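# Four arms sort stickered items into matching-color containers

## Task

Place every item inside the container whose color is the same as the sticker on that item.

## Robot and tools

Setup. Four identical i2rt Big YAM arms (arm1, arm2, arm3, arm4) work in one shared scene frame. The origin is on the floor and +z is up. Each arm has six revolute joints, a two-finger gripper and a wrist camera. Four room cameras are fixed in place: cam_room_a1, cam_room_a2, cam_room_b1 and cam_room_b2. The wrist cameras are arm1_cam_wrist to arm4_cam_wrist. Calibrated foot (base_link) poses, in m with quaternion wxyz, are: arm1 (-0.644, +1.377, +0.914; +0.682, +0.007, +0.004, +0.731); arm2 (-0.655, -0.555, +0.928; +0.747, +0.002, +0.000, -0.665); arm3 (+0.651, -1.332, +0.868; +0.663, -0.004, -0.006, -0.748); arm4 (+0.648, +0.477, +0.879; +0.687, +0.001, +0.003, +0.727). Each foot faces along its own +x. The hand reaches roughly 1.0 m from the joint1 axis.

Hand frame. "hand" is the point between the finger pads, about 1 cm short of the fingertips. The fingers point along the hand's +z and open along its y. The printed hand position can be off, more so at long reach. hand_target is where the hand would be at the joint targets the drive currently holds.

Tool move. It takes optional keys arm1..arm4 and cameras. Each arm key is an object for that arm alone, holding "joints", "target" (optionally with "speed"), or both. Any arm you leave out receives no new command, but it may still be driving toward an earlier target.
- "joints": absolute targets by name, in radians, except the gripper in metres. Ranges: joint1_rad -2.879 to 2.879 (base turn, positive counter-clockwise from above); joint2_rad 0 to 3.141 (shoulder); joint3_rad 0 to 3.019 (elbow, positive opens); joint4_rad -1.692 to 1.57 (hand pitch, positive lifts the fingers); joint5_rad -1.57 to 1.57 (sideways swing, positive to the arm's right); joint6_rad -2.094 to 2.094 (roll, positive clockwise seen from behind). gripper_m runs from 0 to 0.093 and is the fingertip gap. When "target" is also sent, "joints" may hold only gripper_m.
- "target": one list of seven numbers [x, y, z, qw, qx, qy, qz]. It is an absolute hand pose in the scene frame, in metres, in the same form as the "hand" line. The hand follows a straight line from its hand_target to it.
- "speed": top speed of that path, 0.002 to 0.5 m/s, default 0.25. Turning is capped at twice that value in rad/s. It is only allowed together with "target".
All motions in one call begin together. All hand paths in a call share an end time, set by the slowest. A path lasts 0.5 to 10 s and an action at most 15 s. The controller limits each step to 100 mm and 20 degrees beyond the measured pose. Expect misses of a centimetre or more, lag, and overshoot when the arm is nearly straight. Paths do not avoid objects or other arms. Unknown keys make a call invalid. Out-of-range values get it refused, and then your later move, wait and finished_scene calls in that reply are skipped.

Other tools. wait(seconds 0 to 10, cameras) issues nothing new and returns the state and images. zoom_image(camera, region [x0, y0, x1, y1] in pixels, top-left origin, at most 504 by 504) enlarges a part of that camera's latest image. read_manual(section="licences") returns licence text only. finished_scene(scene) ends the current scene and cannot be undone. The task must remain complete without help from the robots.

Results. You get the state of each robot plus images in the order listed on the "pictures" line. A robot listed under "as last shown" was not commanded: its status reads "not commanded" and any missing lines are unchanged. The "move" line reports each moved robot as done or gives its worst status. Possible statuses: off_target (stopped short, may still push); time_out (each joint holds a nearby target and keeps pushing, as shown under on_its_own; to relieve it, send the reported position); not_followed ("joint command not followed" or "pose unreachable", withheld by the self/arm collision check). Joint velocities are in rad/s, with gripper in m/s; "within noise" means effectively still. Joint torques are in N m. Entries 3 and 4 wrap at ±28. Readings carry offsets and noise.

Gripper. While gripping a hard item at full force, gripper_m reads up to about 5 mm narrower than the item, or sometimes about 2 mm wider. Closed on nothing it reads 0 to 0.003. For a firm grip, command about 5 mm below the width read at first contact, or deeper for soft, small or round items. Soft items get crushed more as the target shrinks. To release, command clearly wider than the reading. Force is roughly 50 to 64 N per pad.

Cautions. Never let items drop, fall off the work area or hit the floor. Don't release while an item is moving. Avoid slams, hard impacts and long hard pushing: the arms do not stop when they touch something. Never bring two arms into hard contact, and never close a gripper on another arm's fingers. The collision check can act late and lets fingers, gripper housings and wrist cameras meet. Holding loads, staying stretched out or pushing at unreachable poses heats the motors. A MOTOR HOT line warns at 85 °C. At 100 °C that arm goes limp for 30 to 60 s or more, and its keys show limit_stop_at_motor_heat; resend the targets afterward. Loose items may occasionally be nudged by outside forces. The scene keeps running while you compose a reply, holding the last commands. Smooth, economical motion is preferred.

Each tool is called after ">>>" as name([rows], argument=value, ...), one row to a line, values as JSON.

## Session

>>> move()

Scene clock: 0.00 s.
Joint torques (N m): no reading
Motor temperatures (°C): arm1=[21 23 26 23 21 21 21] | arm2=[23 24 25 22 22 20 23] | arm3=[24 23 24 23 24 23 23] | arm4=[22 21 24 22 24 21 24]
Heat: arm1: hottest joint3_rad 26 °C; arm2: hottest joint3_rad 25 °C; arm3: hottest joint1_rad 24 °C; arm4: hottest joint3_rad 24 °C.
Joint velocities: within noise
arm1.joint_positions: joint1_rad=-0.168 joint2_rad=+0.560 joint3_rad=+1.361 joint4_rad=-1.410 joint5_rad=+0.240 joint6_rad=+0.692 gripper_m=+0.09396
arm1.joint_status: not commanded
arm1.hand: x=-0.5745 y=+1.5715 z=+1.4388 quat_wxyz=(-0.303, +0.280, -0.837, -0.359) (m; scene frame)
arm1.hand_target: x=-0.5746 y=+1.5689 z=+1.4515 quat_wxyz=(-0.308, +0.276, -0.832, -0.370) (m; scene frame)
arm1.hand_status: not commanded
arm2.joint_positions: joint1_rad=+0.198 joint2_rad=+0.483 joint3_rad=+1.641 joint4_rad=-1.210 joint5_rad=-0.086 joint6_rad=-0.484 gripper_m=+0.09396
arm2.joint_status: not commanded
arm2.hand: x=-0.6069 y=-0.6635 z=+1.6316 quat_wxyz=(-0.468, -0.246, -0.683, +0.505) (m; scene frame)
arm2.hand_target: x=-0.6088 y=-0.6576 z=+1.6378 quat_wxyz=(-0.472, -0.244, -0.677, +0.510) (m; scene frame)
arm2.hand_status: not commanded
arm3.joint_positions: joint1_rad=+0.130 joint2_rad=+0.645 joint3_rad=+1.695 joint4_rad=-1.138 joint5_rad=+0.075 joint6_rad=+0.392 gripper_m=+0.09396
arm3.joint_status: not commanded
arm3.hand: x=+0.6386 y=-1.5165 z=+1.5921 quat_wxyz=(-0.552, -0.621, -0.389, +0.398) (m; scene frame)
arm3.hand_target: x=+0.6385 y=-1.5116 z=+1.6003 quat_wxyz=(-0.558, -0.615, -0.384, +0.402) (m; scene frame)
arm3.hand_status: not commanded
arm4.joint_positions: joint1_rad=+0.147 joint2_rad=+0.437 joint3_rad=+1.709 joint4_rad=-1.566 joint5_rad=+0.245 joint6_rad=+0.670 gripper_m=+0.09396
arm4.joint_status: not commanded
arm4.hand: x=+0.6820 y=+0.5376 z=+1.5262 quat_wxyz=(-0.292, +0.355, -0.719, -0.522) (m; scene frame)
arm4.hand_target: x=+0.6829 y=+0.5336 z=+1.5314 quat_wxyz=(-0.294, +0.352, -0.714, -0.529) (m; scene frame)
arm4.hand_status: not commanded
pictures: arm1_cam_wrist, arm2_cam_wrist, arm3_cam_wrist, arm4_cam_wrist, cam_room_a1, cam_room_a2, cam_room_b1, cam_room_b2
Images, in order (width x height): arm1_cam_wrist 672x504, arm2_cam_wrist 672x504, arm3_cam_wrist 672x504, arm4_cam_wrist 672x504, cam_room_a1 672x504, cam_room_a2 672x504, cam_room_b1 672x504, cam_room_b2 672x504.

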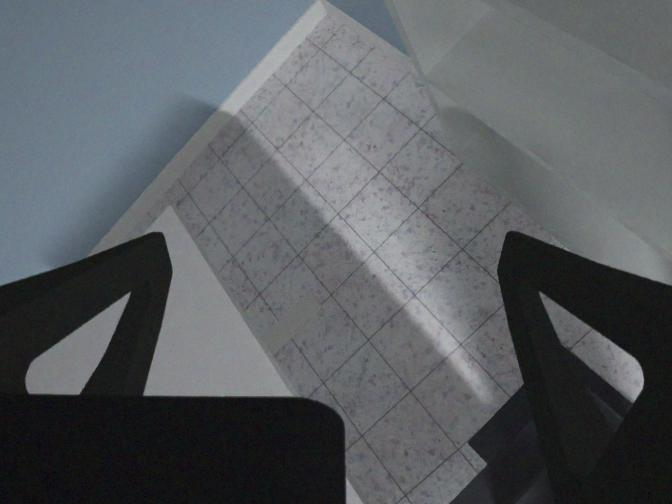

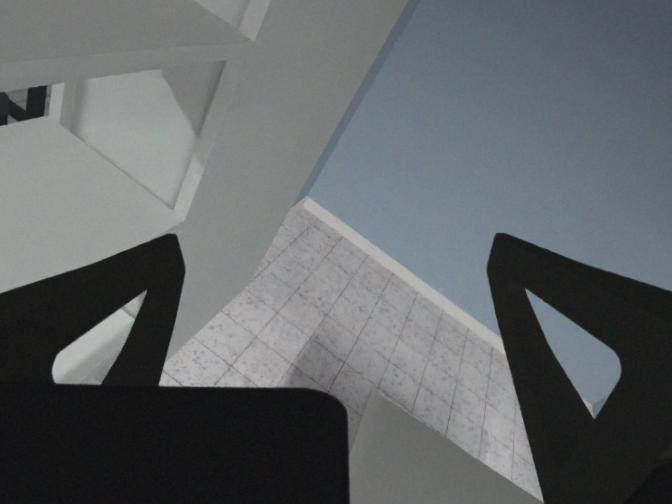

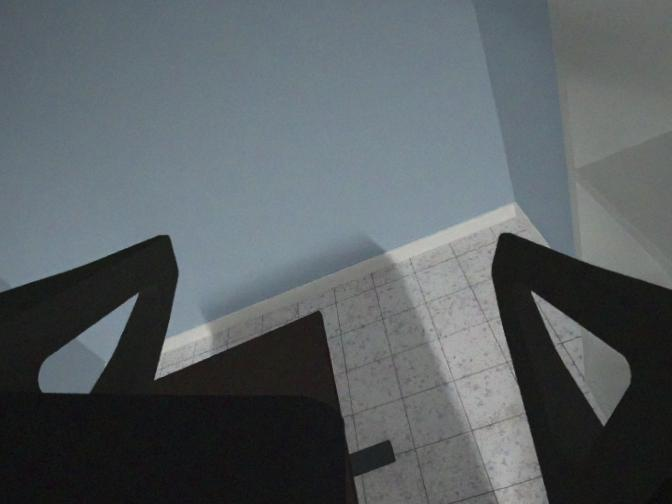

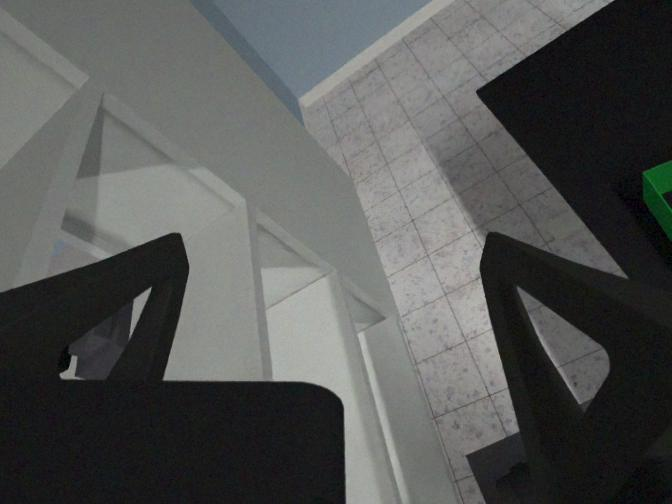

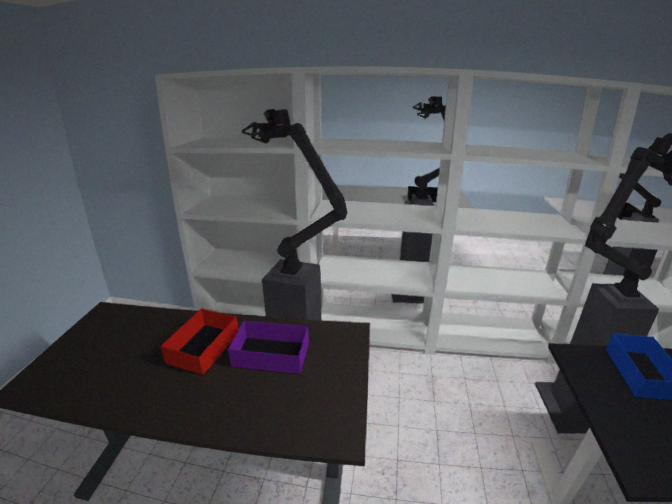

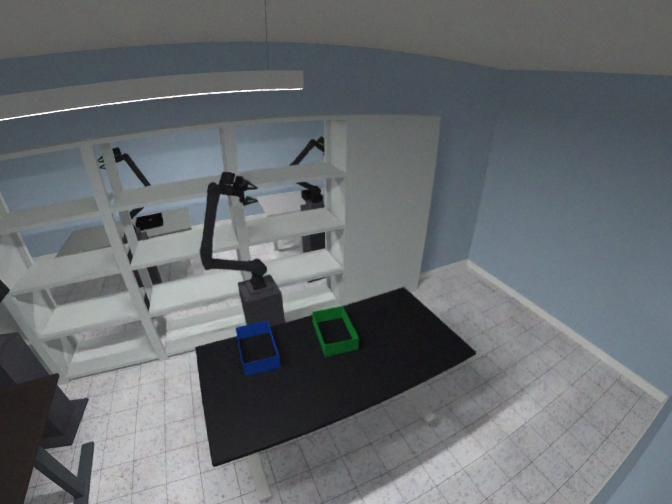

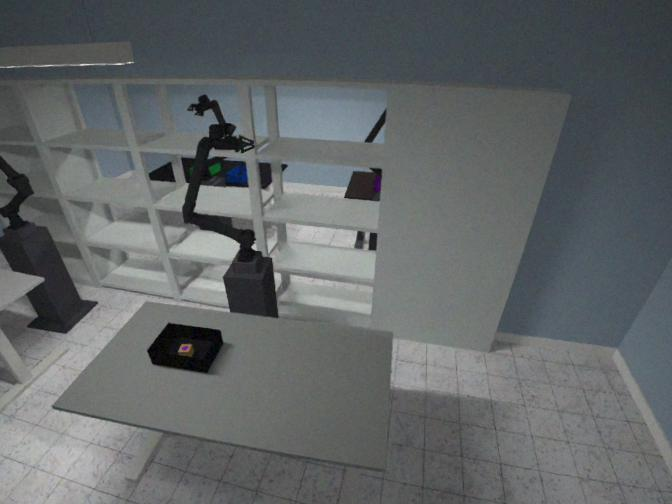

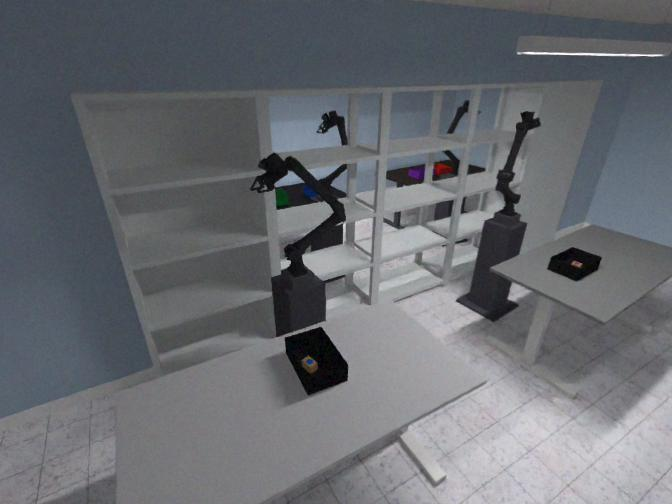

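>>> zoom_image(camera="cam_room_b1", region=[140, 310, 240, 385])

>>> move(arm1={"joints":{"joint1_rad":1.55,"joint2_rad":1.12,"joint3_rad":1.24,"joint4_rad":-0.7,"joint5_rad":0,"joint6_rad":0}}, arm2={"joints":{"joint1_rad":-1.75,"joint2_rad":1.12,"joint3_rad":1.24,"joint4_rad":-0.7,"joint5_rad":0,"joint6_rad":0}}, arm3={"joints":{"joint1_rad":1.6,"joint2_rad":1.12,"joint3_rad":1.24,"joint4_rad":-0.9,"joint5_rad":0,"joint6_rad":0}}, arm4={"joints":{"joint1_rad":-1.5,"joint2_rad":1.12,"joint3_rad":1.24,"joint4_rad":-0.9,"joint5_rad":0,"joint6_rad":0}}, cameras=["arm1_cam_wrist","arm2_cam_wrist","arm3_cam_wrist","arm4_cam_wrist"])

Scaled by 5.040.

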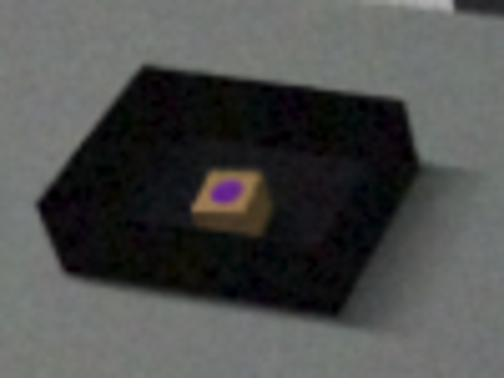

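Scene clock: 11.03 s.
Joint torques (N m): arm1=[-2.08 -7.18 13.44 2.5 0.1 -0.07] | arm2=[1.14 -10.87 13.98 3.03 -0.09 0.19] | arm3=[1.61 -8 12.36 1.44 0.13 -0.11] | arm4=[1.03 -9.35 12.16 1.54 0.07 -0.08]
Motor temperatures (°C): arm1=[21 23 28 23 21 21 21] | arm2=[23 24 26 22 22 20 23] | arm3=[24 23 25 23 24 23 23] | arm4=[22 22 24 22 24 21 24]
Heat: arm1: hottest joint3_rad 28 °C; arm2: hottest joint3_rad 26 °C; arm3: hottest joint3_rad 25 °C; arm4: hottest joint3_rad 24 °C.
move: arm1 done; arm2 done; arm3 done; arm4 done
Joint velocities: within noise
arm1.joint_positions: joint1_rad=+1.551 joint2_rad=+1.135 joint3_rad=+1.222 joint4_rad=-0.719 joint5_rad=-0.002 joint6_rad=+0.007 gripper_m=+0.09400
arm1.joint_status: all done
arm1.hand: x=-1.1396 y=+1.3516 z=+1.3121 quat_wxyz=(+0.012, +0.888, +0.020, -0.459) (m; scene frame)
arm1.hand_target: x=-1.1396 y=+1.3525 z=+1.3337 quat_wxyz=(+0.010, +0.876, +0.022, -0.482) (m; scene frame)
arm1.hand_status: not commanded
arm2.joint_positions: joint1_rad=-1.754 joint2_rad=+1.130 joint3_rad=+1.216 joint4_rad=-0.716 joint5_rad=+0.002 joint6_rad=-0.012 gripper_m=+0.09398
arm2.joint_status: all done
arm2.hand: x=-1.1555 y=-0.5225 z=+1.3172 quat_wxyz=(+0.020, -0.891, +0.024, +0.452) (m; scene frame)
arm2.hand_target: x=-1.1578 y=-0.5248 z=+1.3392 quat_wxyz=(+0.016, -0.880, +0.027, +0.474) (m; scene frame)
arm2.hand_status: not commanded
arm3.joint_positions: joint1_rad=+1.596 joint2_rad=+1.111 joint3_rad=+1.209 joint4_rad=-0.901 joint5_rad=-0.003 joint6_rad=+0.007 gripper_m=+0.09398
arm3.joint_status: all done
arm3.hand: x=+1.1138 y=-1.3713 z=+1.2288 quat_wxyz=(-0.375, -0.045, -0.926, +0.022) (m; scene frame)
arm3.hand_target: x=+1.1205 y=-1.3701 z=+1.2424 quat_wxyz=(-0.386, -0.040, -0.922, +0.024) (m; scene frame)
arm3.hand_status: not commanded
arm4.joint_positions: joint1_rad=-1.504 joint2_rad=+1.126 joint3_rad=+1.199 joint4_rad=-0.914 joint5_rad=+0.001 joint6_rad=+0.014 gripper_m=+0.09398
arm4.joint_status: all done
arm4.hand: x=+1.1111 y=+0.5350 z=+1.2230 quat_wxyz=(-0.354, +0.051, -0.934, -0.023) (m; scene frame)
arm4.hand_target: x=+1.1179 y=+0.5381 z=+1.2503 quat_wxyz=(-0.382, +0.059, -0.922, -0.023) (m; scene frame)
arm4.hand_status: not commanded
pictures: arm1_cam_wrist, arm2_cam_wrist, arm3_cam_wrist, arm4_cam_wrist
Images, in order (width x height): arm1_cam_wrist 672x504, arm2_cam_wrist 672x504, arm3_cam_wrist 672x504, arm4_cam_wrist 672x504.

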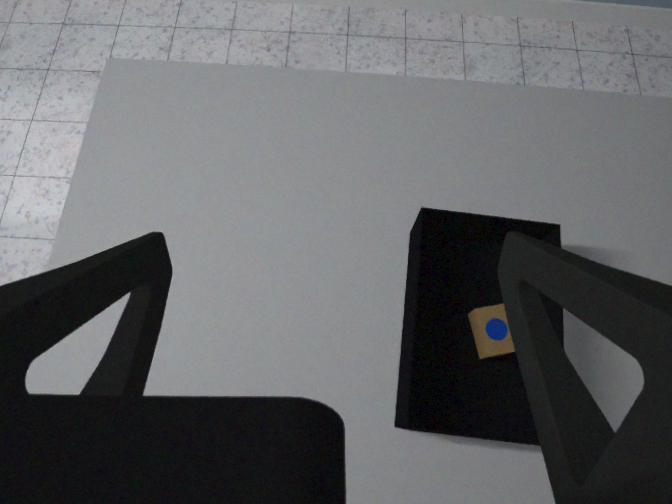

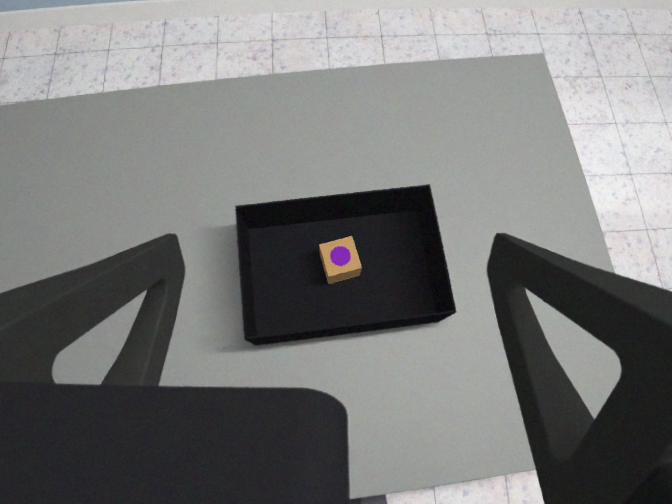

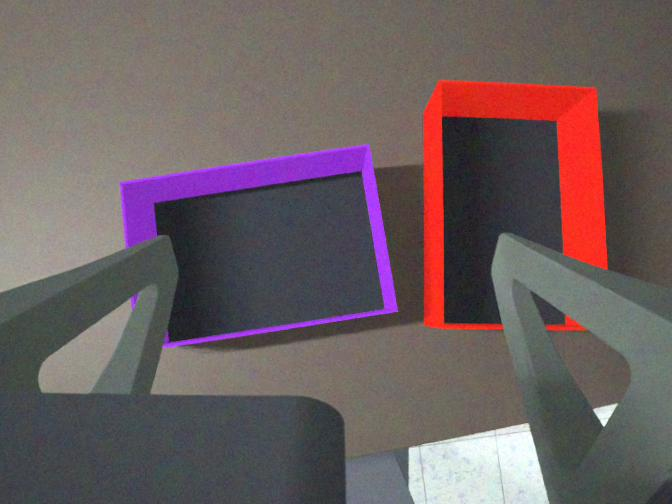

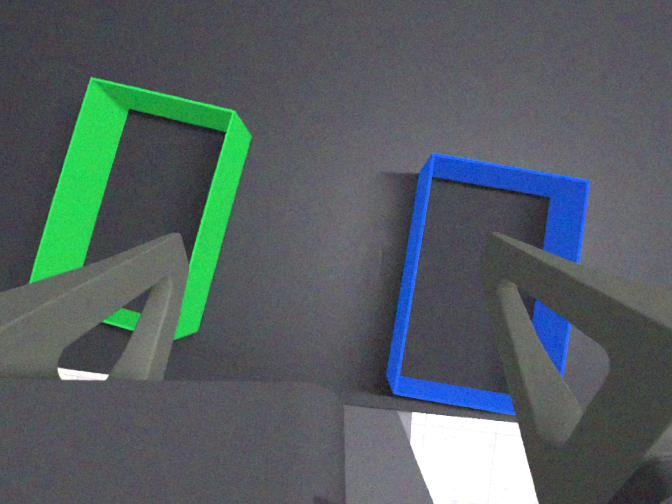

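>>> zoom_image(camera="arm1_cam_wrist", region=[440, 280, 540, 380])

>>> zoom_image(camera="arm2_cam_wrist", region=[290, 210, 390, 310])

Scaled by 5.040.

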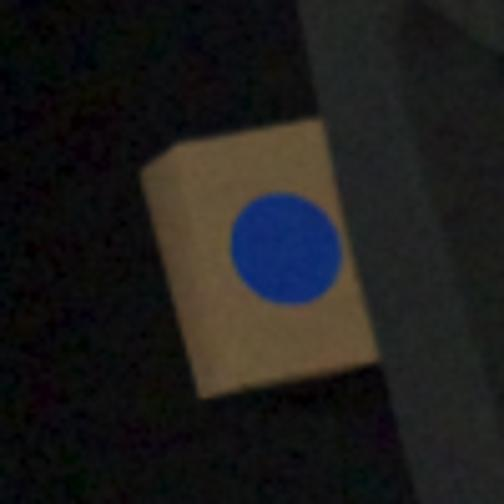

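Scaled by 5.040.

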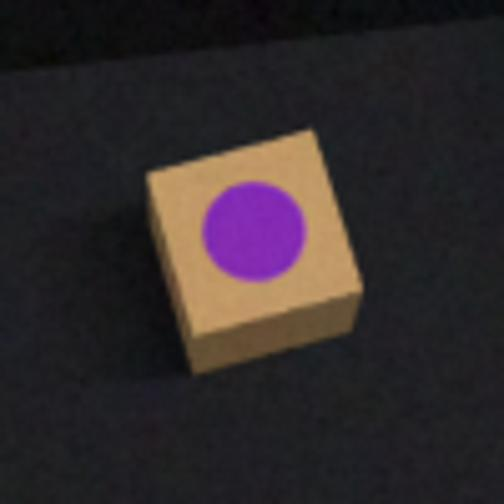

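>>> move(arm1={"target":[-1.247,1.553,0.89,0,-0.9914,-0.1305,0],"speed":0.35}, arm2={"target":[-1.32,-0.503,0.89,0,-0.9957,-0.0924,0],"speed":0.35}, cameras=["arm1_cam_wrist","arm2_cam_wrist"])

Scene clock: 60.40 s.
Joint torques (N m): arm1=[-1.96 -19.78 13.26 -0.09 0.02 -0.05] | arm2=[0.38 -24.23 13.31 0.05 0.11 -0.09] | arm3=[1.38 -7.94 12.34 1.43 0.13 -0.11] | arm4=[1.03 -9.35 12.29 1.48 0.07 -0.08]
Motor temperatures (°C): arm1=[21 24 34 23 21 21 21] | arm2=[23 25 31 22 22 20 23] | arm3=[24 24 29 23 24 23 23] | arm4=[22 22 31 22 24 21 24]
Heat: arm1: hottest joint3_rad 34 °C; arm2: hottest joint3_rad 31 °C; arm3: hottest joint3_rad 29 °C; arm4: hottest joint3_rad 31 °C.
move: arm1 off_target; arm2 off_target
Joint velocities: within noise
arm1.joint_positions: joint1_rad=+1.224 joint2_rad=+2.208 joint3_rad=+1.630 joint4_rad=-1.064 joint5_rad=+0.001 joint6_rad=-0.535 gripper_m=+0.09400
arm1.joint_status: not commanded
arm1.hand: x=-1.2252 y=+1.5438 z=+0.8642 quat_wxyz=(+0.011, +0.991, +0.128, +0.025) (m; scene frame)
arm1.hand_target: x=-1.2458 y=+1.5528 z=+0.8907 quat_wxyz=(+0.000, +0.991, +0.130, +0.000) (m; scene frame)
arm1.hand_status: off_target (0.035 m and 3.2 deg from the pose sent, 0.480 m and 56.0 deg at the start)
arm2.joint_positions: joint1_rad=-1.763 joint2_rad=+2.277 joint3_rad=+1.790 joint4_rad=-1.112 joint5_rad=-0.006 joint6_rad=-0.248 gripper_m=+0.09398
arm2.joint_status: not commanded
arm2.hand: x=-1.3032 y=-0.5071 z=+0.8771 quat_wxyz=(-0.004, -0.996, -0.086, -0.014) (m; scene frame)
arm2.hand_target: x=-1.3192 y=-0.5029 z=+0.8904 quat_wxyz=(+0.000, -0.996, -0.092, +0.000) (m; scene frame)
arm2.hand_status: off_target (0.022 m and 1.8 deg from the pose sent, 0.458 m and 55.4 deg at the start)
arm3, arm4: as last shown
pictures: arm1_cam_wrist, arm2_cam_wrist
Images, in order (width x height): arm1_cam_wrist 672x504, arm2_cam_wrist 672x504.

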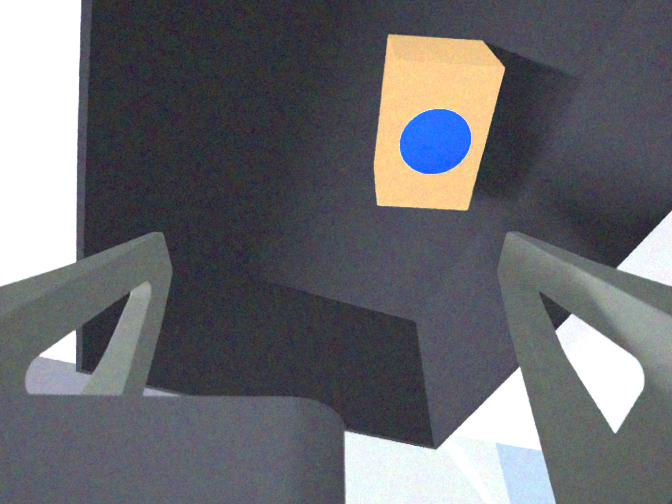

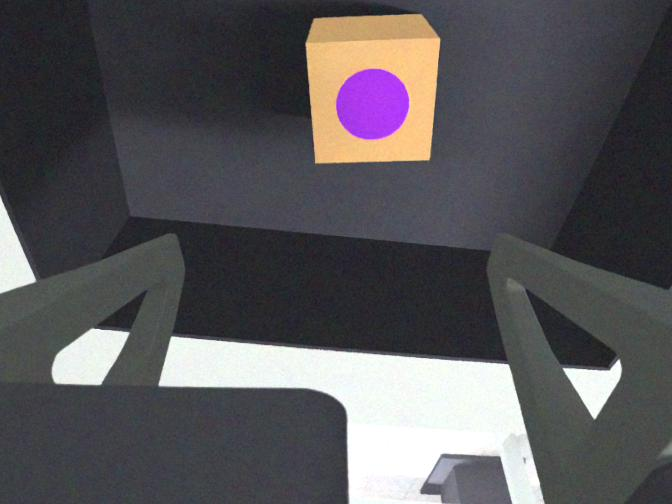

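>>> move(arm1={"target":[-1.2515,1.5906,0.79,0,-0.995,-0.1002,0],"speed":0.15}, arm2={"target":[-1.332,-0.4905,0.79,0,-0.9957,-0.0924,0],"speed":0.15}, cameras=["arm1_cam_wrist","arm2_cam_wrist"])

Scene clock: 106.03 s.
Joint torques (N m): arm1=[-2.37 -18.96 12.19 0.88 0.04 0.01] | arm2=[0.03 -23.65 12.59 1.13 0.1 -0.08] | arm3=[1.44 -7.94 12.36 1.43 0.12 -0.11] | arm4=[1.49 -9.82 12.21 1.68 0.06 -0.1]
Motor temperatures (°C): arm1=[21 26 35 23 21 21 21] | arm2=[23 26 35 22 22 20 23] | arm3=[24 24 31 23 24 23 23] | arm4=[22 23 35 22 24 21 24]
Heat: arm1: hottest joint3_rad 35 °C; arm2: hottest joint3_rad 35 °C; arm3: hottest joint3_rad 31 °C; arm4: hottest joint3_rad 35 °C.
move: arm1 off_target; arm2 off_target
Joint velocities: within noise
arm1.joint_positions: joint1_rad=+1.170 joint2_rad=+2.372 joint3_rad=+1.674 joint4_rad=-0.946 joint5_rad=+0.002 joint6_rad=-0.535 gripper_m=+0.09400
arm1.joint_status: not commanded
arm1.hand: x=-1.2276 y=+1.5788 z=+0.7780 quat_wxyz=(+0.013, +0.994, +0.102, +0.026) (m; scene frame)
arm1.hand_target: x=-1.2504 y=+1.5903 z=+0.7909 quat_wxyz=(+0.000, +0.995, +0.100, +0.000) (m; scene frame)
arm1.hand_status: off_target (0.029 m and 3.3 deg from the pose sent, 0.092 m and 4.5 deg at the start)
arm2.joint_positions: joint1_rad=-1.775 joint2_rad=+2.435 joint3_rad=+1.836 joint4_rad=-1.007 joint5_rad=-0.006 joint6_rad=-0.265 gripper_m=+0.09398
arm2.joint_status: not commanded
arm2.hand: x=-1.3130 y=-0.4982 z=+0.7906 quat_wxyz=(-0.005, -0.996, -0.089, -0.018) (m; scene frame)
arm2.hand_target: x=-1.3311 y=-0.4905 z=+0.7907 quat_wxyz=(+0.000, -0.996, -0.092, +0.000) (m; scene frame)
arm2.hand_status: off_target (0.020 m and 2.2 deg from the pose sent, 0.093 m and 1.8 deg at the start)
arm3, arm4: as last shown
pictures: arm1_cam_wrist, arm2_cam_wrist
Images, in order (width x height): arm1_cam_wrist 672x504, arm2_cam_wrist 672x504.

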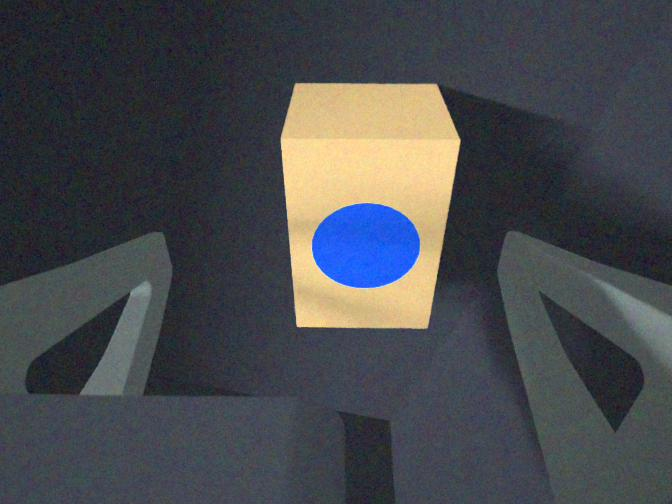

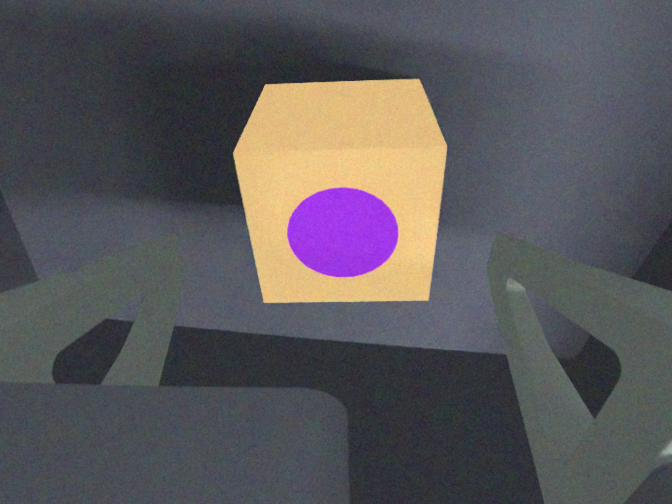

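>>> move(arm1={"target":[-1.252,1.597,0.776,0,-0.995,-0.1002,0],"speed":0.1}, arm2={"target":[-1.332,-0.4905,0.767,0,-0.9957,-0.0924,0],"speed":0.1}, cameras=[])

>>> move(arm1={"joints":{"gripper_m":0.025}}, arm2={"joints":{"gripper_m":0.035}}, cameras=["arm1_cam_wrist","arm2_cam_wrist"])

Scene clock: 113.53 s.
Joint torques (N m): arm1=[-1.9 -18.73 12.36 0.87 0.04 -0.06] | arm2=[-0.09 -23.06 12.6 1.13 0.1 -0.08] | arm3=[1.49 -8.06 12.34 1.43 0.13 -0.11] | arm4=[1.2 -9.41 12.27 1.63 0.06 -0.09]
Motor temperatures (°C): arm1=[21 26 34 23 21 21 21] | arm2=[23 27 35 22 22 20 23] | arm3=[24 24 31 23 24 23 23] | arm4=[22 23 36 22 24 21 24]
Heat: arm1: hottest joint3_rad 34 °C; arm2: hottest joint3_rad 35 °C; arm3: hottest joint3_rad 31 °C; arm4: hottest joint3_rad 36 °C.
move: arm1 off_target; arm2 off_target
Joint velocities: within noise
arm1.joint_positions: joint1_rad=+1.167 joint2_rad=+2.387 joint3_rad=+1.687 joint4_rad=-0.929 joint5_rad=+0.002 joint6_rad=-0.538 gripper_m=+0.09400
arm1.joint_status: not commanded
arm1.hand: x=-1.2332 y=+1.5830 z=+0.7728 quat_wxyz=(+0.010, +0.995, +0.101, +0.019) (m; scene frame)
arm1.hand_target: x=-1.2511 y=+1.5967 z=+0.7768 quat_wxyz=(+0.000, +0.995, +0.100, +0.000) (m; scene frame)
arm1.hand_status: off_target (0.024 m and 2.4 deg from the pose sent, 0.031 m and 3.3 deg at the start)
arm2.joint_positions: joint1_rad=-1.775 joint2_rad=+2.464 joint3_rad=+1.839 joint4_rad=-0.974 joint5_rad=-0.006 joint6_rad=-0.265 gripper_m=+0.09398
arm2.joint_status: not commanded
arm2.hand: x=-1.3147 y=-0.4980 z=+0.7732 quat_wxyz=(-0.004, -0.996, -0.089, -0.014) (m; scene frame)
arm2.hand_target: x=-1.3310 y=-0.4905 z=+0.7675 quat_wxyz=(+0.000, -0.996, -0.092, +0.000) (m; scene frame)
arm2.hand_status: off_target (0.020 m and 1.7 deg from the pose sent, 0.031 m and 2.2 deg at the start)
arm3, arm4: as last shown
pictures: none
No camera images: "cameras" was empty.

Scene clock: 114.20 s.
Joint torques (N m): arm1=[-2.55 -18.37 12.33 0.68 0.03 -0.03] | arm2=[0.09 -23.06 12.49 1.13 0.03 -0.08] | arm3=[1.55 -8.12 12.3 1.46 0.14 -0.12] | arm4=[1.38 -9.7 12.11 1.65 0.07 -0.1]
Motor temperatures (°C): arm1=[21 26 34 23 21 21 21] | arm2=[23 27 35 22 22 20 23] | arm3=[24 24 31 23 24 23 23] | arm4=[22 23 36 22 24 21 24]
Heat: arm1: hottest joint3_rad 34 °C; arm2: hottest joint3_rad 35 °C; arm3: hottest joint3_rad 31 °C; arm4: hottest joint3_rad 36 °C.
move: arm1 done; arm2 off_target
Joint velocities: within noise
arm1.joint_positions: joint1_rad=+1.167 joint2_rad=+2.387 joint3_rad=+1.687 joint4_rad=-0.929 joint5_rad=+0.002 joint6_rad=-0.538 gripper_m=+0.02506
arm1.joint_status: all done
arm1.hand: x=-1.2332 y=+1.5831 z=+0.7728 quat_wxyz=(+0.009, +0.995, +0.101, +0.019) (m; scene frame)
arm1.hand_target: x=-1.2511 y=+1.5967 z=+0.7768 quat_wxyz=(+0.000, +0.995, +0.100, +0.000) (m; scene frame)
arm1.hand_status: not commanded
arm2.joint_positions: joint1_rad=-1.775 joint2_rad=+2.464 joint3_rad=+1.840 joint4_rad=-0.974 joint5_rad=-0.005 joint6_rad=-0.266 gripper_m=+0.05278
arm2.joint_status: gripper_m off_target (ended at +0.05281, target +0.03500)
arm2.hand: x=-1.3151 y=-0.4977 z=+0.7734 quat_wxyz=(-0.003, -0.996, -0.089, -0.014) (m; scene frame)
arm2.hand_target: x=-1.3310 y=-0.4906 z=+0.7675 quat_wxyz=(+0.000, -0.996, -0.092, +0.000) (m; scene frame)
arm2.hand_status: not commanded
arm3, arm4: as last shown
pictures: arm1_cam_wrist, arm2_cam_wrist
Images, in order (width x height): arm1_cam_wrist 672x504, arm2_cam_wrist 672x504.

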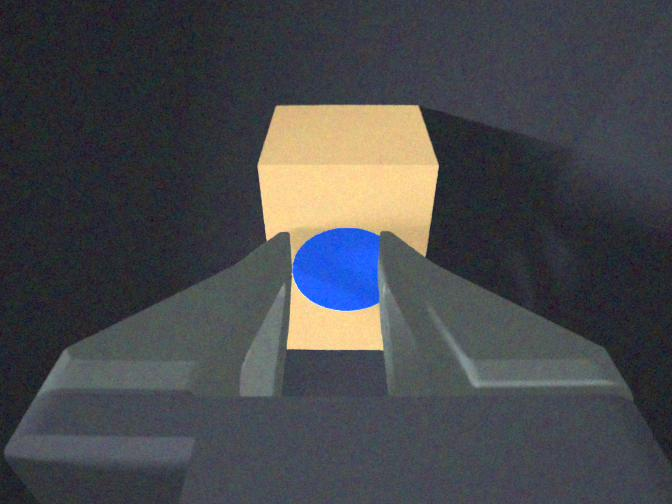

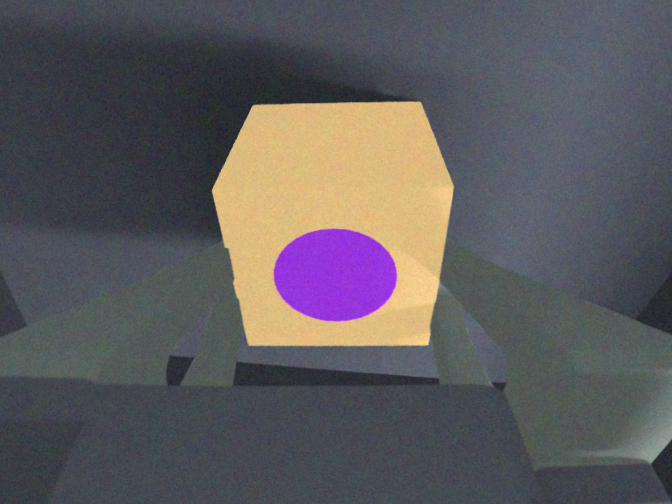

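>>> move(arm1={"joints":{"gripper_m":0.075}}, arm2={"target":[-1.332,-0.4905,1.06,0,-0.9957,-0.0924,0],"speed":0.25}, cameras=[])

>>> move(arm1={"target":[-1.251,1.597,0.753,0,-0.995,-0.1002,0],"speed":0.08}, arm2={"joints":{"joint2_rad":0.53,"joint3_rad":1.3,"joint4_rad":-1.1,"joint5_rad":0,"joint6_rad":0}}, cameras=["arm1_cam_wrist","arm2_cam_wrist"])

Scene clock: 122.70 s.
Joint torques (N m): arm1=[-2.43 -18.61 12.34 0.68 0.03 -0.09] | arm2=[-0.03 -25.23 14.61 0.03 0.04 -0.08] | arm3=[1.32 -8.06 12.34 1.48 0.13 -0.11] | arm4=[1.32 -9.7 12.21 1.62 0.07 -0.1]
Motor temperatures (°C): arm1=[21 27 35 23 21 21 21] | arm2=[23 27 35 22 22 20 23] | arm3=[24 24 31 23 24 23 23] | arm4=[22 23 36 22 24 21 24]
Heat: arm1: hottest joint3_rad 35 °C; arm2: hottest joint3_rad 35 °C; arm3: hottest joint3_rad 31 °C; arm4: hottest joint3_rad 36 °C.
move: arm1 done; arm2 off_target
Joint velocities: within noise
arm1.joint_positions: joint1_rad=+1.167 joint2_rad=+2.387 joint3_rad=+1.687 joint4_rad=-0.929 joint5_rad=+0.002 joint6_rad=-0.538 gripper_m=+0.07494
arm1.joint_status: all done
arm1.hand: x=-1.2332 y=+1.5831 z=+0.7728 quat_wxyz=(+0.009, +0.995, +0.101, +0.019) (m; scene frame)
arm1.hand_target: x=-1.2511 y=+1.5967 z=+0.7768 quat_wxyz=(+0.000, +0.995, +0.100, +0.000) (m; scene frame)
arm1.hand_status: not commanded
arm2.joint_positions: joint1_rad=-1.775 joint2_rad=+2.189 joint3_rad=+2.085 joint4_rad=-1.501 joint5_rad=-0.005 joint6_rad=-0.266 gripper_m=+0.05278
arm2.joint_status: not commanded
arm2.hand: x=-1.3208 y=-0.4979 z=+1.0411 quat_wxyz=(-0.004, -0.996, -0.089, -0.018) (m; scene frame)
arm2.hand_target: x=-1.3311 y=-0.4905 z=+1.0601 quat_wxyz=(+0.000, -0.996, -0.092, +0.001) (m; scene frame)
arm2.hand_status: off_target (0.023 m and 2.1 deg from the pose sent, 0.287 m and 1.7 deg at the start)
arm3, arm4: as last shown
pictures: none
No camera images: "cameras" was empty.

Scene clock: 124.73 s.
Joint torques (N m): arm1=[-2.9 -18.43 12 0.69 0.03 -0.07] | arm2=[0.03 1.67 8.61 3.28 0.15 0.21] | arm3=[1.44 -8 12.33 1.46 0.13 -0.12] | arm4=[1.32 -9.23 12.22 1.61 0.07 -0.09]
Motor temperatures (°C): arm1=[21 27 35 23 21 21 21] | arm2=[23 27 35 22 22 20 23] | arm3=[24 24 31 23 24 23 23] | arm4=[22 23 36 22 24 21 24]
Heat: arm1: hottest joint3_rad 35 °C; arm2: hottest joint3_rad 35 °C; arm3: hottest joint3_rad 31 °C; arm4: hottest joint3_rad 36 °C.
move: arm1 off_target; arm2 done
Joint velocities: within noise
arm1.joint_positions: joint1_rad=+1.167 joint2_rad=+2.430 joint3_rad=+1.689 joint4_rad=-0.894 joint5_rad=+0.002 joint6_rad=-0.539 gripper_m=+0.07494
arm1.joint_status: not commanded
arm1.hand: x=-1.2305 y=+1.5820 z=+0.7466 quat_wxyz=(+0.011, +0.994, +0.102, +0.022) (m; scene frame)
arm1.hand_target: x=-1.2501 y=+1.5967 z=+0.7540 quat_wxyz=(+0.000, +0.995, +0.100, +0.000) (m; scene frame)
arm1.hand_status: off_target (0.026 m and 2.8 deg from the pose sent, 0.030 m and 2.4 deg at the start)
arm2.joint_positions: joint1_rad=-1.775 joint2_rad=+0.528 joint3_rad=+1.308 joint4_rad=-1.117 joint5_rad=-0.003 joint6_rad=-0.015 gripper_m=+0.05279
arm2.joint_status: all done
arm2.hand: x=-0.8876 y=-0.5370 z=+1.4952 quat_wxyz=(+0.029, -0.815, +0.028, +0.577) (m; scene frame)
arm2.hand_target: x=-0.8913 y=-0.5339 z=+1.4944 quat_wxyz=(+0.029, -0.813, +0.038, +0.580) (m; scene frame)
arm2.hand_status: not commanded
arm3, arm4: as last shown
pictures: arm1_cam_wrist, arm2_cam_wrist
Images, in order (width x height): arm1_cam_wrist 672x504, arm2_cam_wrist 672x504.

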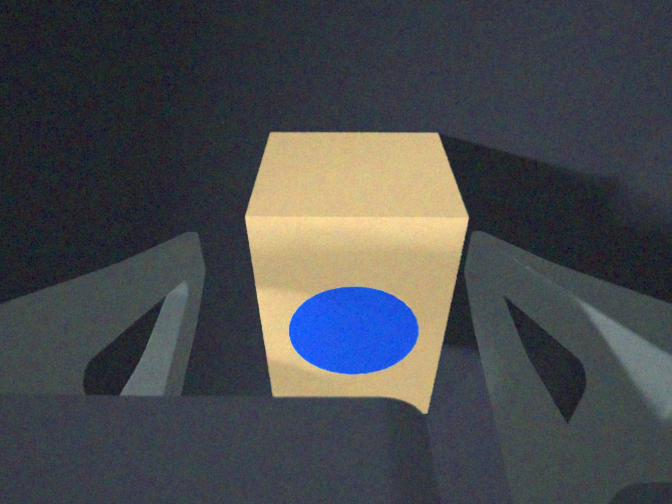

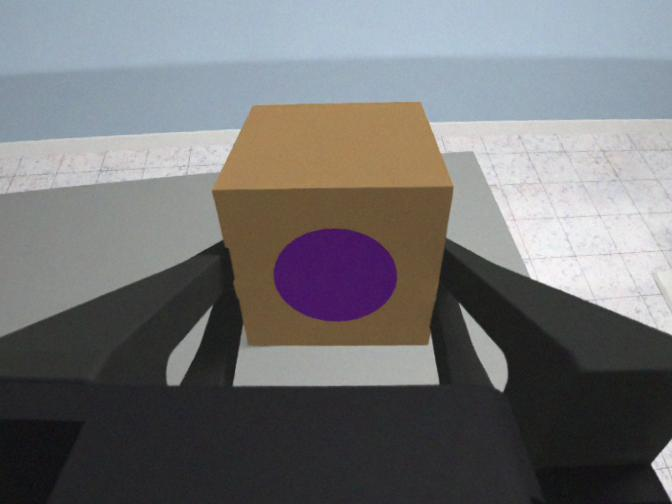

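>>> move(arm1={"joints":{"gripper_m":0.025}}, arm2={"joints":{"joint1_rad":1.107}}, cameras=["arm1_cam_wrist"])

Scene clock: 138.73 s.
Joint torques (N m): arm1=[-2.61 -18.96 11.82 0.73 0.01 -0.04] | arm2=[1.08 1.9 8.55 3.26 0.03 0.21] | arm3=[1.49 -7.94 12.31 1.44 0.13 -0.11] | arm4=[1.08 -9.64 12.27 1.54 0.04 -0.09]
Motor temperatures (°C): arm1=[21 27 34 23 21 21 21] | arm2=[23 27 33 22 22 20 24] | arm3=[24 24 31 23 24 23 23] | arm4=[22 23 37 22 24 21 24]
Heat: arm1: hottest joint3_rad 34 °C; arm2: hottest joint3_rad 33 °C; arm3: hottest joint3_rad 31 °C; arm4: hottest joint3_rad 37 °C.
move: arm1 off_target; arm2 done
Joint velocities: within noise
arm1.joint_positions: joint1_rad=+1.166 joint2_rad=+2.430 joint3_rad=+1.690 joint4_rad=-0.893 joint5_rad=+0.003 joint6_rad=-0.539 gripper_m=+0.04395
arm1.joint_status: gripper_m off_target (ended at +0.04398, target +0.02500)
arm1.hand: x=-1.2312 y=+1.5827 z=+0.7470 quat_wxyz=(+0.010, +0.995, +0.102, +0.021) (m; scene frame)
arm1.hand_target: x=-1.2501 y=+1.5968 z=+0.7540 quat_wxyz=(+0.000, +0.995, +0.100, +0.000) (m; scene frame)
arm1.hand_status: not commanded
arm2.joint_positions: joint1_rad=+1.102 joint2_rad=+0.528 joint3_rad=+1.308 joint4_rad=-1.117 joint5_rad=-0.001 joint6_rad=-0.014 gripper_m=+0.05282
arm2.joint_status: all done
arm2.hand: x=-0.4381 y=-0.6375 z=+1.4958 quat_wxyz=(-0.570, -0.138, -0.804, +0.103) (m; scene frame)
arm2.hand_target: x=-0.4341 y=-0.6379 z=+1.4949 quat_wxyz=(-0.573, -0.141, -0.801, +0.099) (m; scene frame)
arm2.hand_status: not commanded
arm3, arm4: as last shown
pictures: arm1_cam_wrist
Images, in order (width x height): arm1_cam_wrist 672x504.

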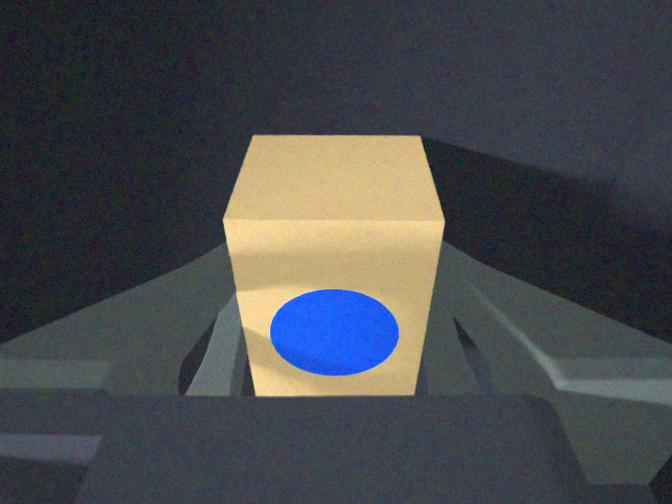

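>>> move(arm1={"target":[-1.25,1.597,1.06,0,-0.995,-0.1002,0],"speed":0.25}, arm2={"joints":{"joint2_rad":0.749,"joint3_rad":0.447,"joint4_rad":0.127}}, cameras=[])

>>> move(arm1={"joints":{"joint2_rad":0.53,"joint3_rad":1.3,"joint4_rad":-1.1,"joint5_rad":0,"joint6_rad":0}}, arm2={"target":[0.03,-0.804,1.16,0.7545,0.1111,0.6331,-0.1324],"speed":0.25}, cameras=["arm1_cam_wrist","arm2_cam_wrist"])

>>> move(arm1={"joints":{"joint1_rad":-2.423}}, arm2={"target":[0.03,-0.804,1.09,0.7545,0.1111,0.6331,-0.1324],"speed":0.15}, cameras=["arm2_cam_wrist","arm3_cam_wrist"])

Scene clock: 151.33 s.
Joint torques (N m): arm1=[-2.55 -18.49 14.5 -0.14 0.01 -0.02] | arm2=[1.2 -5.01 11.23 3.75 0.03 0.21] | arm3=[1.38 -8.06 12.36 1.4 0.12 -0.12] | arm4=[1.03 -9.7 12.27 1.59 0.07 -0.07]
Motor temperatures (°C): arm1=[21 27 34 23 21 21 22] | arm2=[23 26 33 23 22 20 24] | arm3=[24 24 32 23 24 23 23] | arm4=[22 23 37 22 24 21 24]
Heat: arm1: hottest joint3_rad 34 °C; arm2: hottest joint3_rad 33 °C; arm3: hottest joint3_rad 32 °C; arm4: hottest joint3_rad 37 °C.
move: arm1 off_target; arm2 done
Joint velocities: within noise
arm1.joint_positions: joint1_rad=+1.166 joint2_rad=+2.102 joint3_rad=+1.933 joint4_rad=-1.463 joint5_rad=+0.003 joint6_rad=-0.539 gripper_m=+0.04394
arm1.joint_status: not commanded
arm1.hand: x=-1.2401 y=+1.5866 z=+1.0370 quat_wxyz=(+0.009, +0.995, +0.102, +0.020) (m; scene frame)
arm1.hand_target: x=-1.2490 y=+1.5966 z=+1.0601 quat_wxyz=(+0.000, +0.995, +0.100, +0.000) (m; scene frame)
arm1.hand_status: off_target (0.027 m and 2.6 deg from the pose sent, 0.314 m and 2.7 deg at the start)
arm2.joint_positions: joint1_rad=+1.102 joint2_rad=+0.761 joint3_rad=+0.453 joint4_rad=+0.099 joint5_rad=-0.001 joint6_rad=-0.014 gripper_m=+0.05282
arm2.joint_status: all done
arm2.hand: x=-0.2810 y=-0.6940 z=+1.2022 quat_wxyz=(-0.619, -0.132, -0.766, +0.113) (m; scene frame)
arm2.hand_target: x=-0.2818 y=-0.6918 z=+1.2101 quat_wxyz=(-0.634, -0.133, -0.754, +0.110) (m; scene frame)
arm2.hand_status: not commanded
arm3.joint_positions: joint1_rad=+1.596 joint2_rad=+1.111 joint3_rad=+1.209 joint4_rad=-0.901 joint5_rad=-0.003 joint6_rad=+0.007 gripper_m=+0.09398
arm3.joint_status: not commanded
arm3.hand: x=+1.1138 y=-1.3713 z=+1.2288 quat_wxyz=(-0.375, -0.045, -0.926, +0.022) (m; scene frame)
arm3.hand_target: x=+1.1205 y=-1.3701 z=+1.2424 quat_wxyz=(-0.386, -0.040, -0.922, +0.024) (m; scene frame)
arm3.hand_status: not commanded
arm4.joint_positions: joint1_rad=-1.504 joint2_rad=+1.126 joint3_rad=+1.199 joint4_rad=-0.914 joint5_rad=+0.001 joint6_rad=+0.014 gripper_m=+0.09398
arm4.joint_status: not commanded
arm4.hand: x=+1.1111 y=+0.5350 z=+1.2230 quat_wxyz=(-0.354, +0.051, -0.934, -0.023) (m; scene frame)
arm4.hand_target: x=+1.1179 y=+0.5381 z=+1.2503 quat_wxyz=(-0.382, +0.059, -0.922, -0.023) (m; scene frame)
arm4.hand_status: not commanded
pictures: none
No camera images: "cameras" was empty.

Scene clock: 153.37 s.
Joint torques (N m): arm1=[-2.32 4.84 9.13 2.03 -0.05 0.11] | arm2=[1.14 -18.26 13.15 3.63 0.03 0.17] | arm3=[1.49 -8.06 12.33 1.46 0.13 -0.11] | arm4=[1.32 -9.76 12.15 1.74 0.06 -0.1]
Motor temperatures (°C): arm1=[21 27 34 23 21 21 22] | arm2=[23 26 33 23 22 20 24] | arm3=[24 24 32 23 24 23 23] | arm4=[22 23 37 22 24 21 24]
Heat: arm1: hottest joint3_rad 34 °C; arm2: hottest joint3_rad 33 °C; arm3: hottest joint3_rad 32 °C; arm4: hottest joint3_rad 37 °C.
move: arm1 done; arm2 off_target
Joint velocities: within noise
arm1.joint_positions: joint1_rad=+1.166 joint2_rad=+0.523 joint3_rad=+1.297 joint4_rad=-1.114 joint5_rad=+0.002 joint6_rad=-0.009 gripper_m=+0.04394
arm1.joint_status: all done
arm1.hand: x=-0.8544 y=+1.4532 z=+1.4810 quat_wxyz=(-0.099, +0.801, -0.133, -0.575) (m; scene frame)
arm1.hand_target: x=-0.8571 y=+1.4563 z=+1.4843 quat_wxyz=(-0.100, +0.797, -0.140, -0.579) (m; scene frame)
arm1.hand_status: not commanded
arm2.joint_positions: joint1_rad=+1.102 joint2_rad=+1.913 joint3_rad=+1.078 joint4_rad=+0.942 joint5_rad=-0.001 joint6_rad=-0.014 gripper_m=+0.05282
arm2.joint_status: not commanded
arm2.hand: x=+0.0147 y=-0.8022 z=+1.1363 quat_wxyz=(-0.732, -0.113, -0.658, +0.134) (m; scene frame)
arm2.hand_target: x=+0.0281 y=-0.8033 z=+1.1600 quat_wxyz=(-0.754, -0.111, -0.633, +0.132) (m; scene frame)
arm2.hand_status: off_target (0.028 m and 3.9 deg from the pose sent, 0.333 m and 22.0 deg at the start)
arm3, arm4: as last shown
pictures: arm1_cam_wrist, arm2_cam_wrist
Images, in order (width x height): arm1_cam_wrist 672x504, arm2_cam_wrist 672x504.

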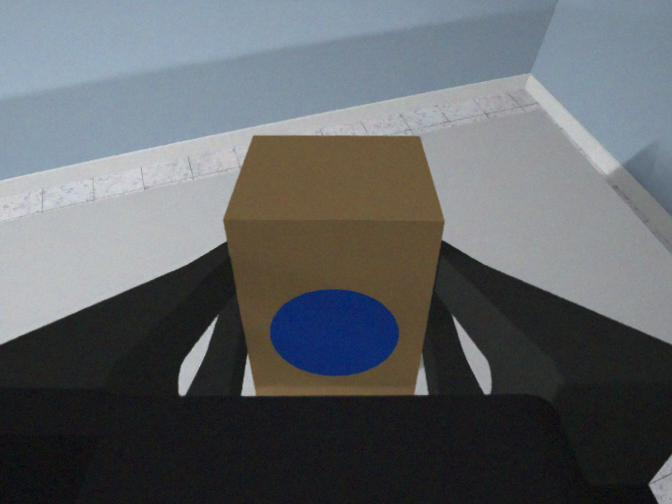

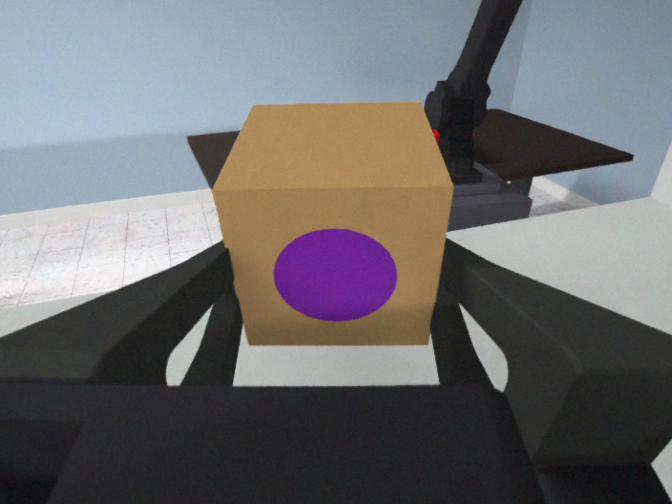

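Scene clock: 155.90 s.
Joint torques (N m): arm1=[-1.9 4.72 9.42 2.41 -0.04 0.12] | arm2=[1.2 -19.66 11.1 3.63 0 0.17] | arm3=[1.55 -7.94 12.36 1.46 0.14 -0.11] | arm4=[1.03 -9.7 12.3 1.61 0.03 -0.09]
Motor temperatures (°C): arm1=[21 27 34 23 21 21 22] | arm2=[23 26 33 23 22 20 24] | arm3=[24 24 32 23 24 23 23] | arm4=[22 23 37 22 24 21 24]
Heat: arm1: hottest joint3_rad 34 °C; arm2: hottest joint3_rad 33 °C; arm3: hottest joint3_rad 32 °C; arm4: hottest joint3_rad 37 °C.
move: arm1 done; arm2 off_target
Joint velocities: within noise
arm1.joint_positions: joint1_rad=-2.416 joint2_rad=+0.523 joint3_rad=+1.297 joint4_rad=-1.114 joint5_rad=+0.002 joint6_rad=-0.008 gripper_m=+0.04390
arm1.joint_status: all done
arm1.hand: x=-0.4695 y=+1.2121 z=+1.4744 quat_wxyz=(-0.527, -0.306, -0.761, +0.223) (m; scene frame)
arm1.hand_target: x=-0.4678 y=+1.2086 z=+1.4776 quat_wxyz=(-0.531, -0.310, -0.757, +0.224) (m; scene frame)
arm1.hand_status: not commanded
arm2.joint_positions: joint1_rad=+1.102 joint2_rad=+2.065 joint3_rad=+1.078 joint4_rad=+1.097 joint5_rad=-0.001 joint6_rad=-0.014 gripper_m=+0.05282
arm2.joint_status: not commanded
arm2.hand: x=+0.0172 y=-0.8029 z=+1.0687 quat_wxyz=(-0.733, -0.113, -0.657, +0.134) (m; scene frame)
arm2.hand_target: x=+0.0286 y=-0.8035 z=+1.0903 quat_wxyz=(-0.754, -0.111, -0.633, +0.132) (m; scene frame)
arm2.hand_status: off_target (0.025 m and 3.7 deg from the pose sent, 0.049 m and 3.9 deg at the start)
arm3, arm4: as last shown
pictures: arm2_cam_wrist, arm3_cam_wrist
Images, in order (width x height): arm2_cam_wrist 672x504, arm3_cam_wrist 672x504.

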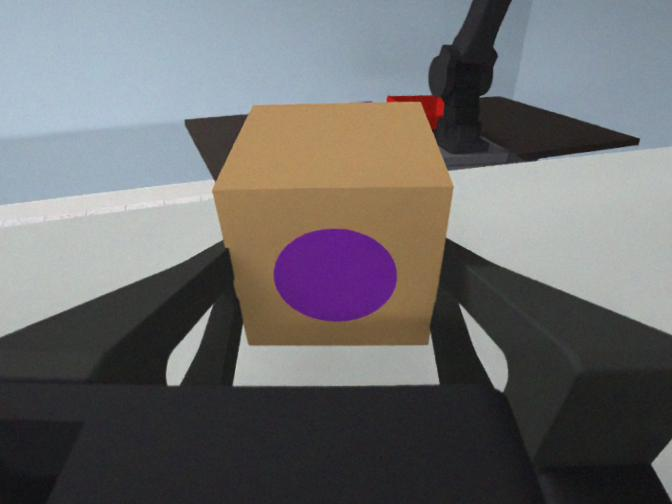

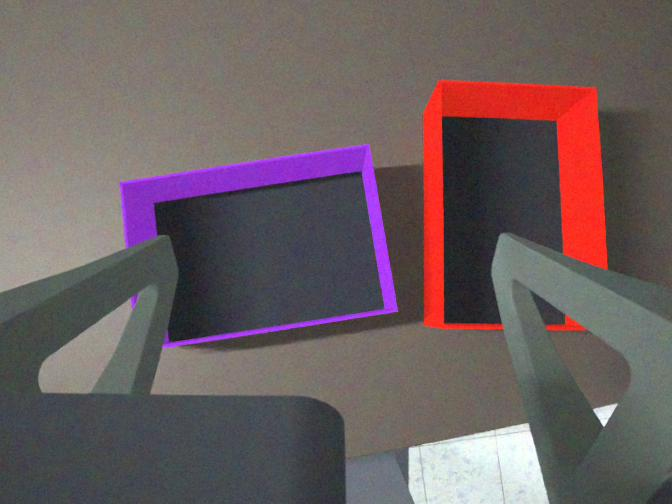

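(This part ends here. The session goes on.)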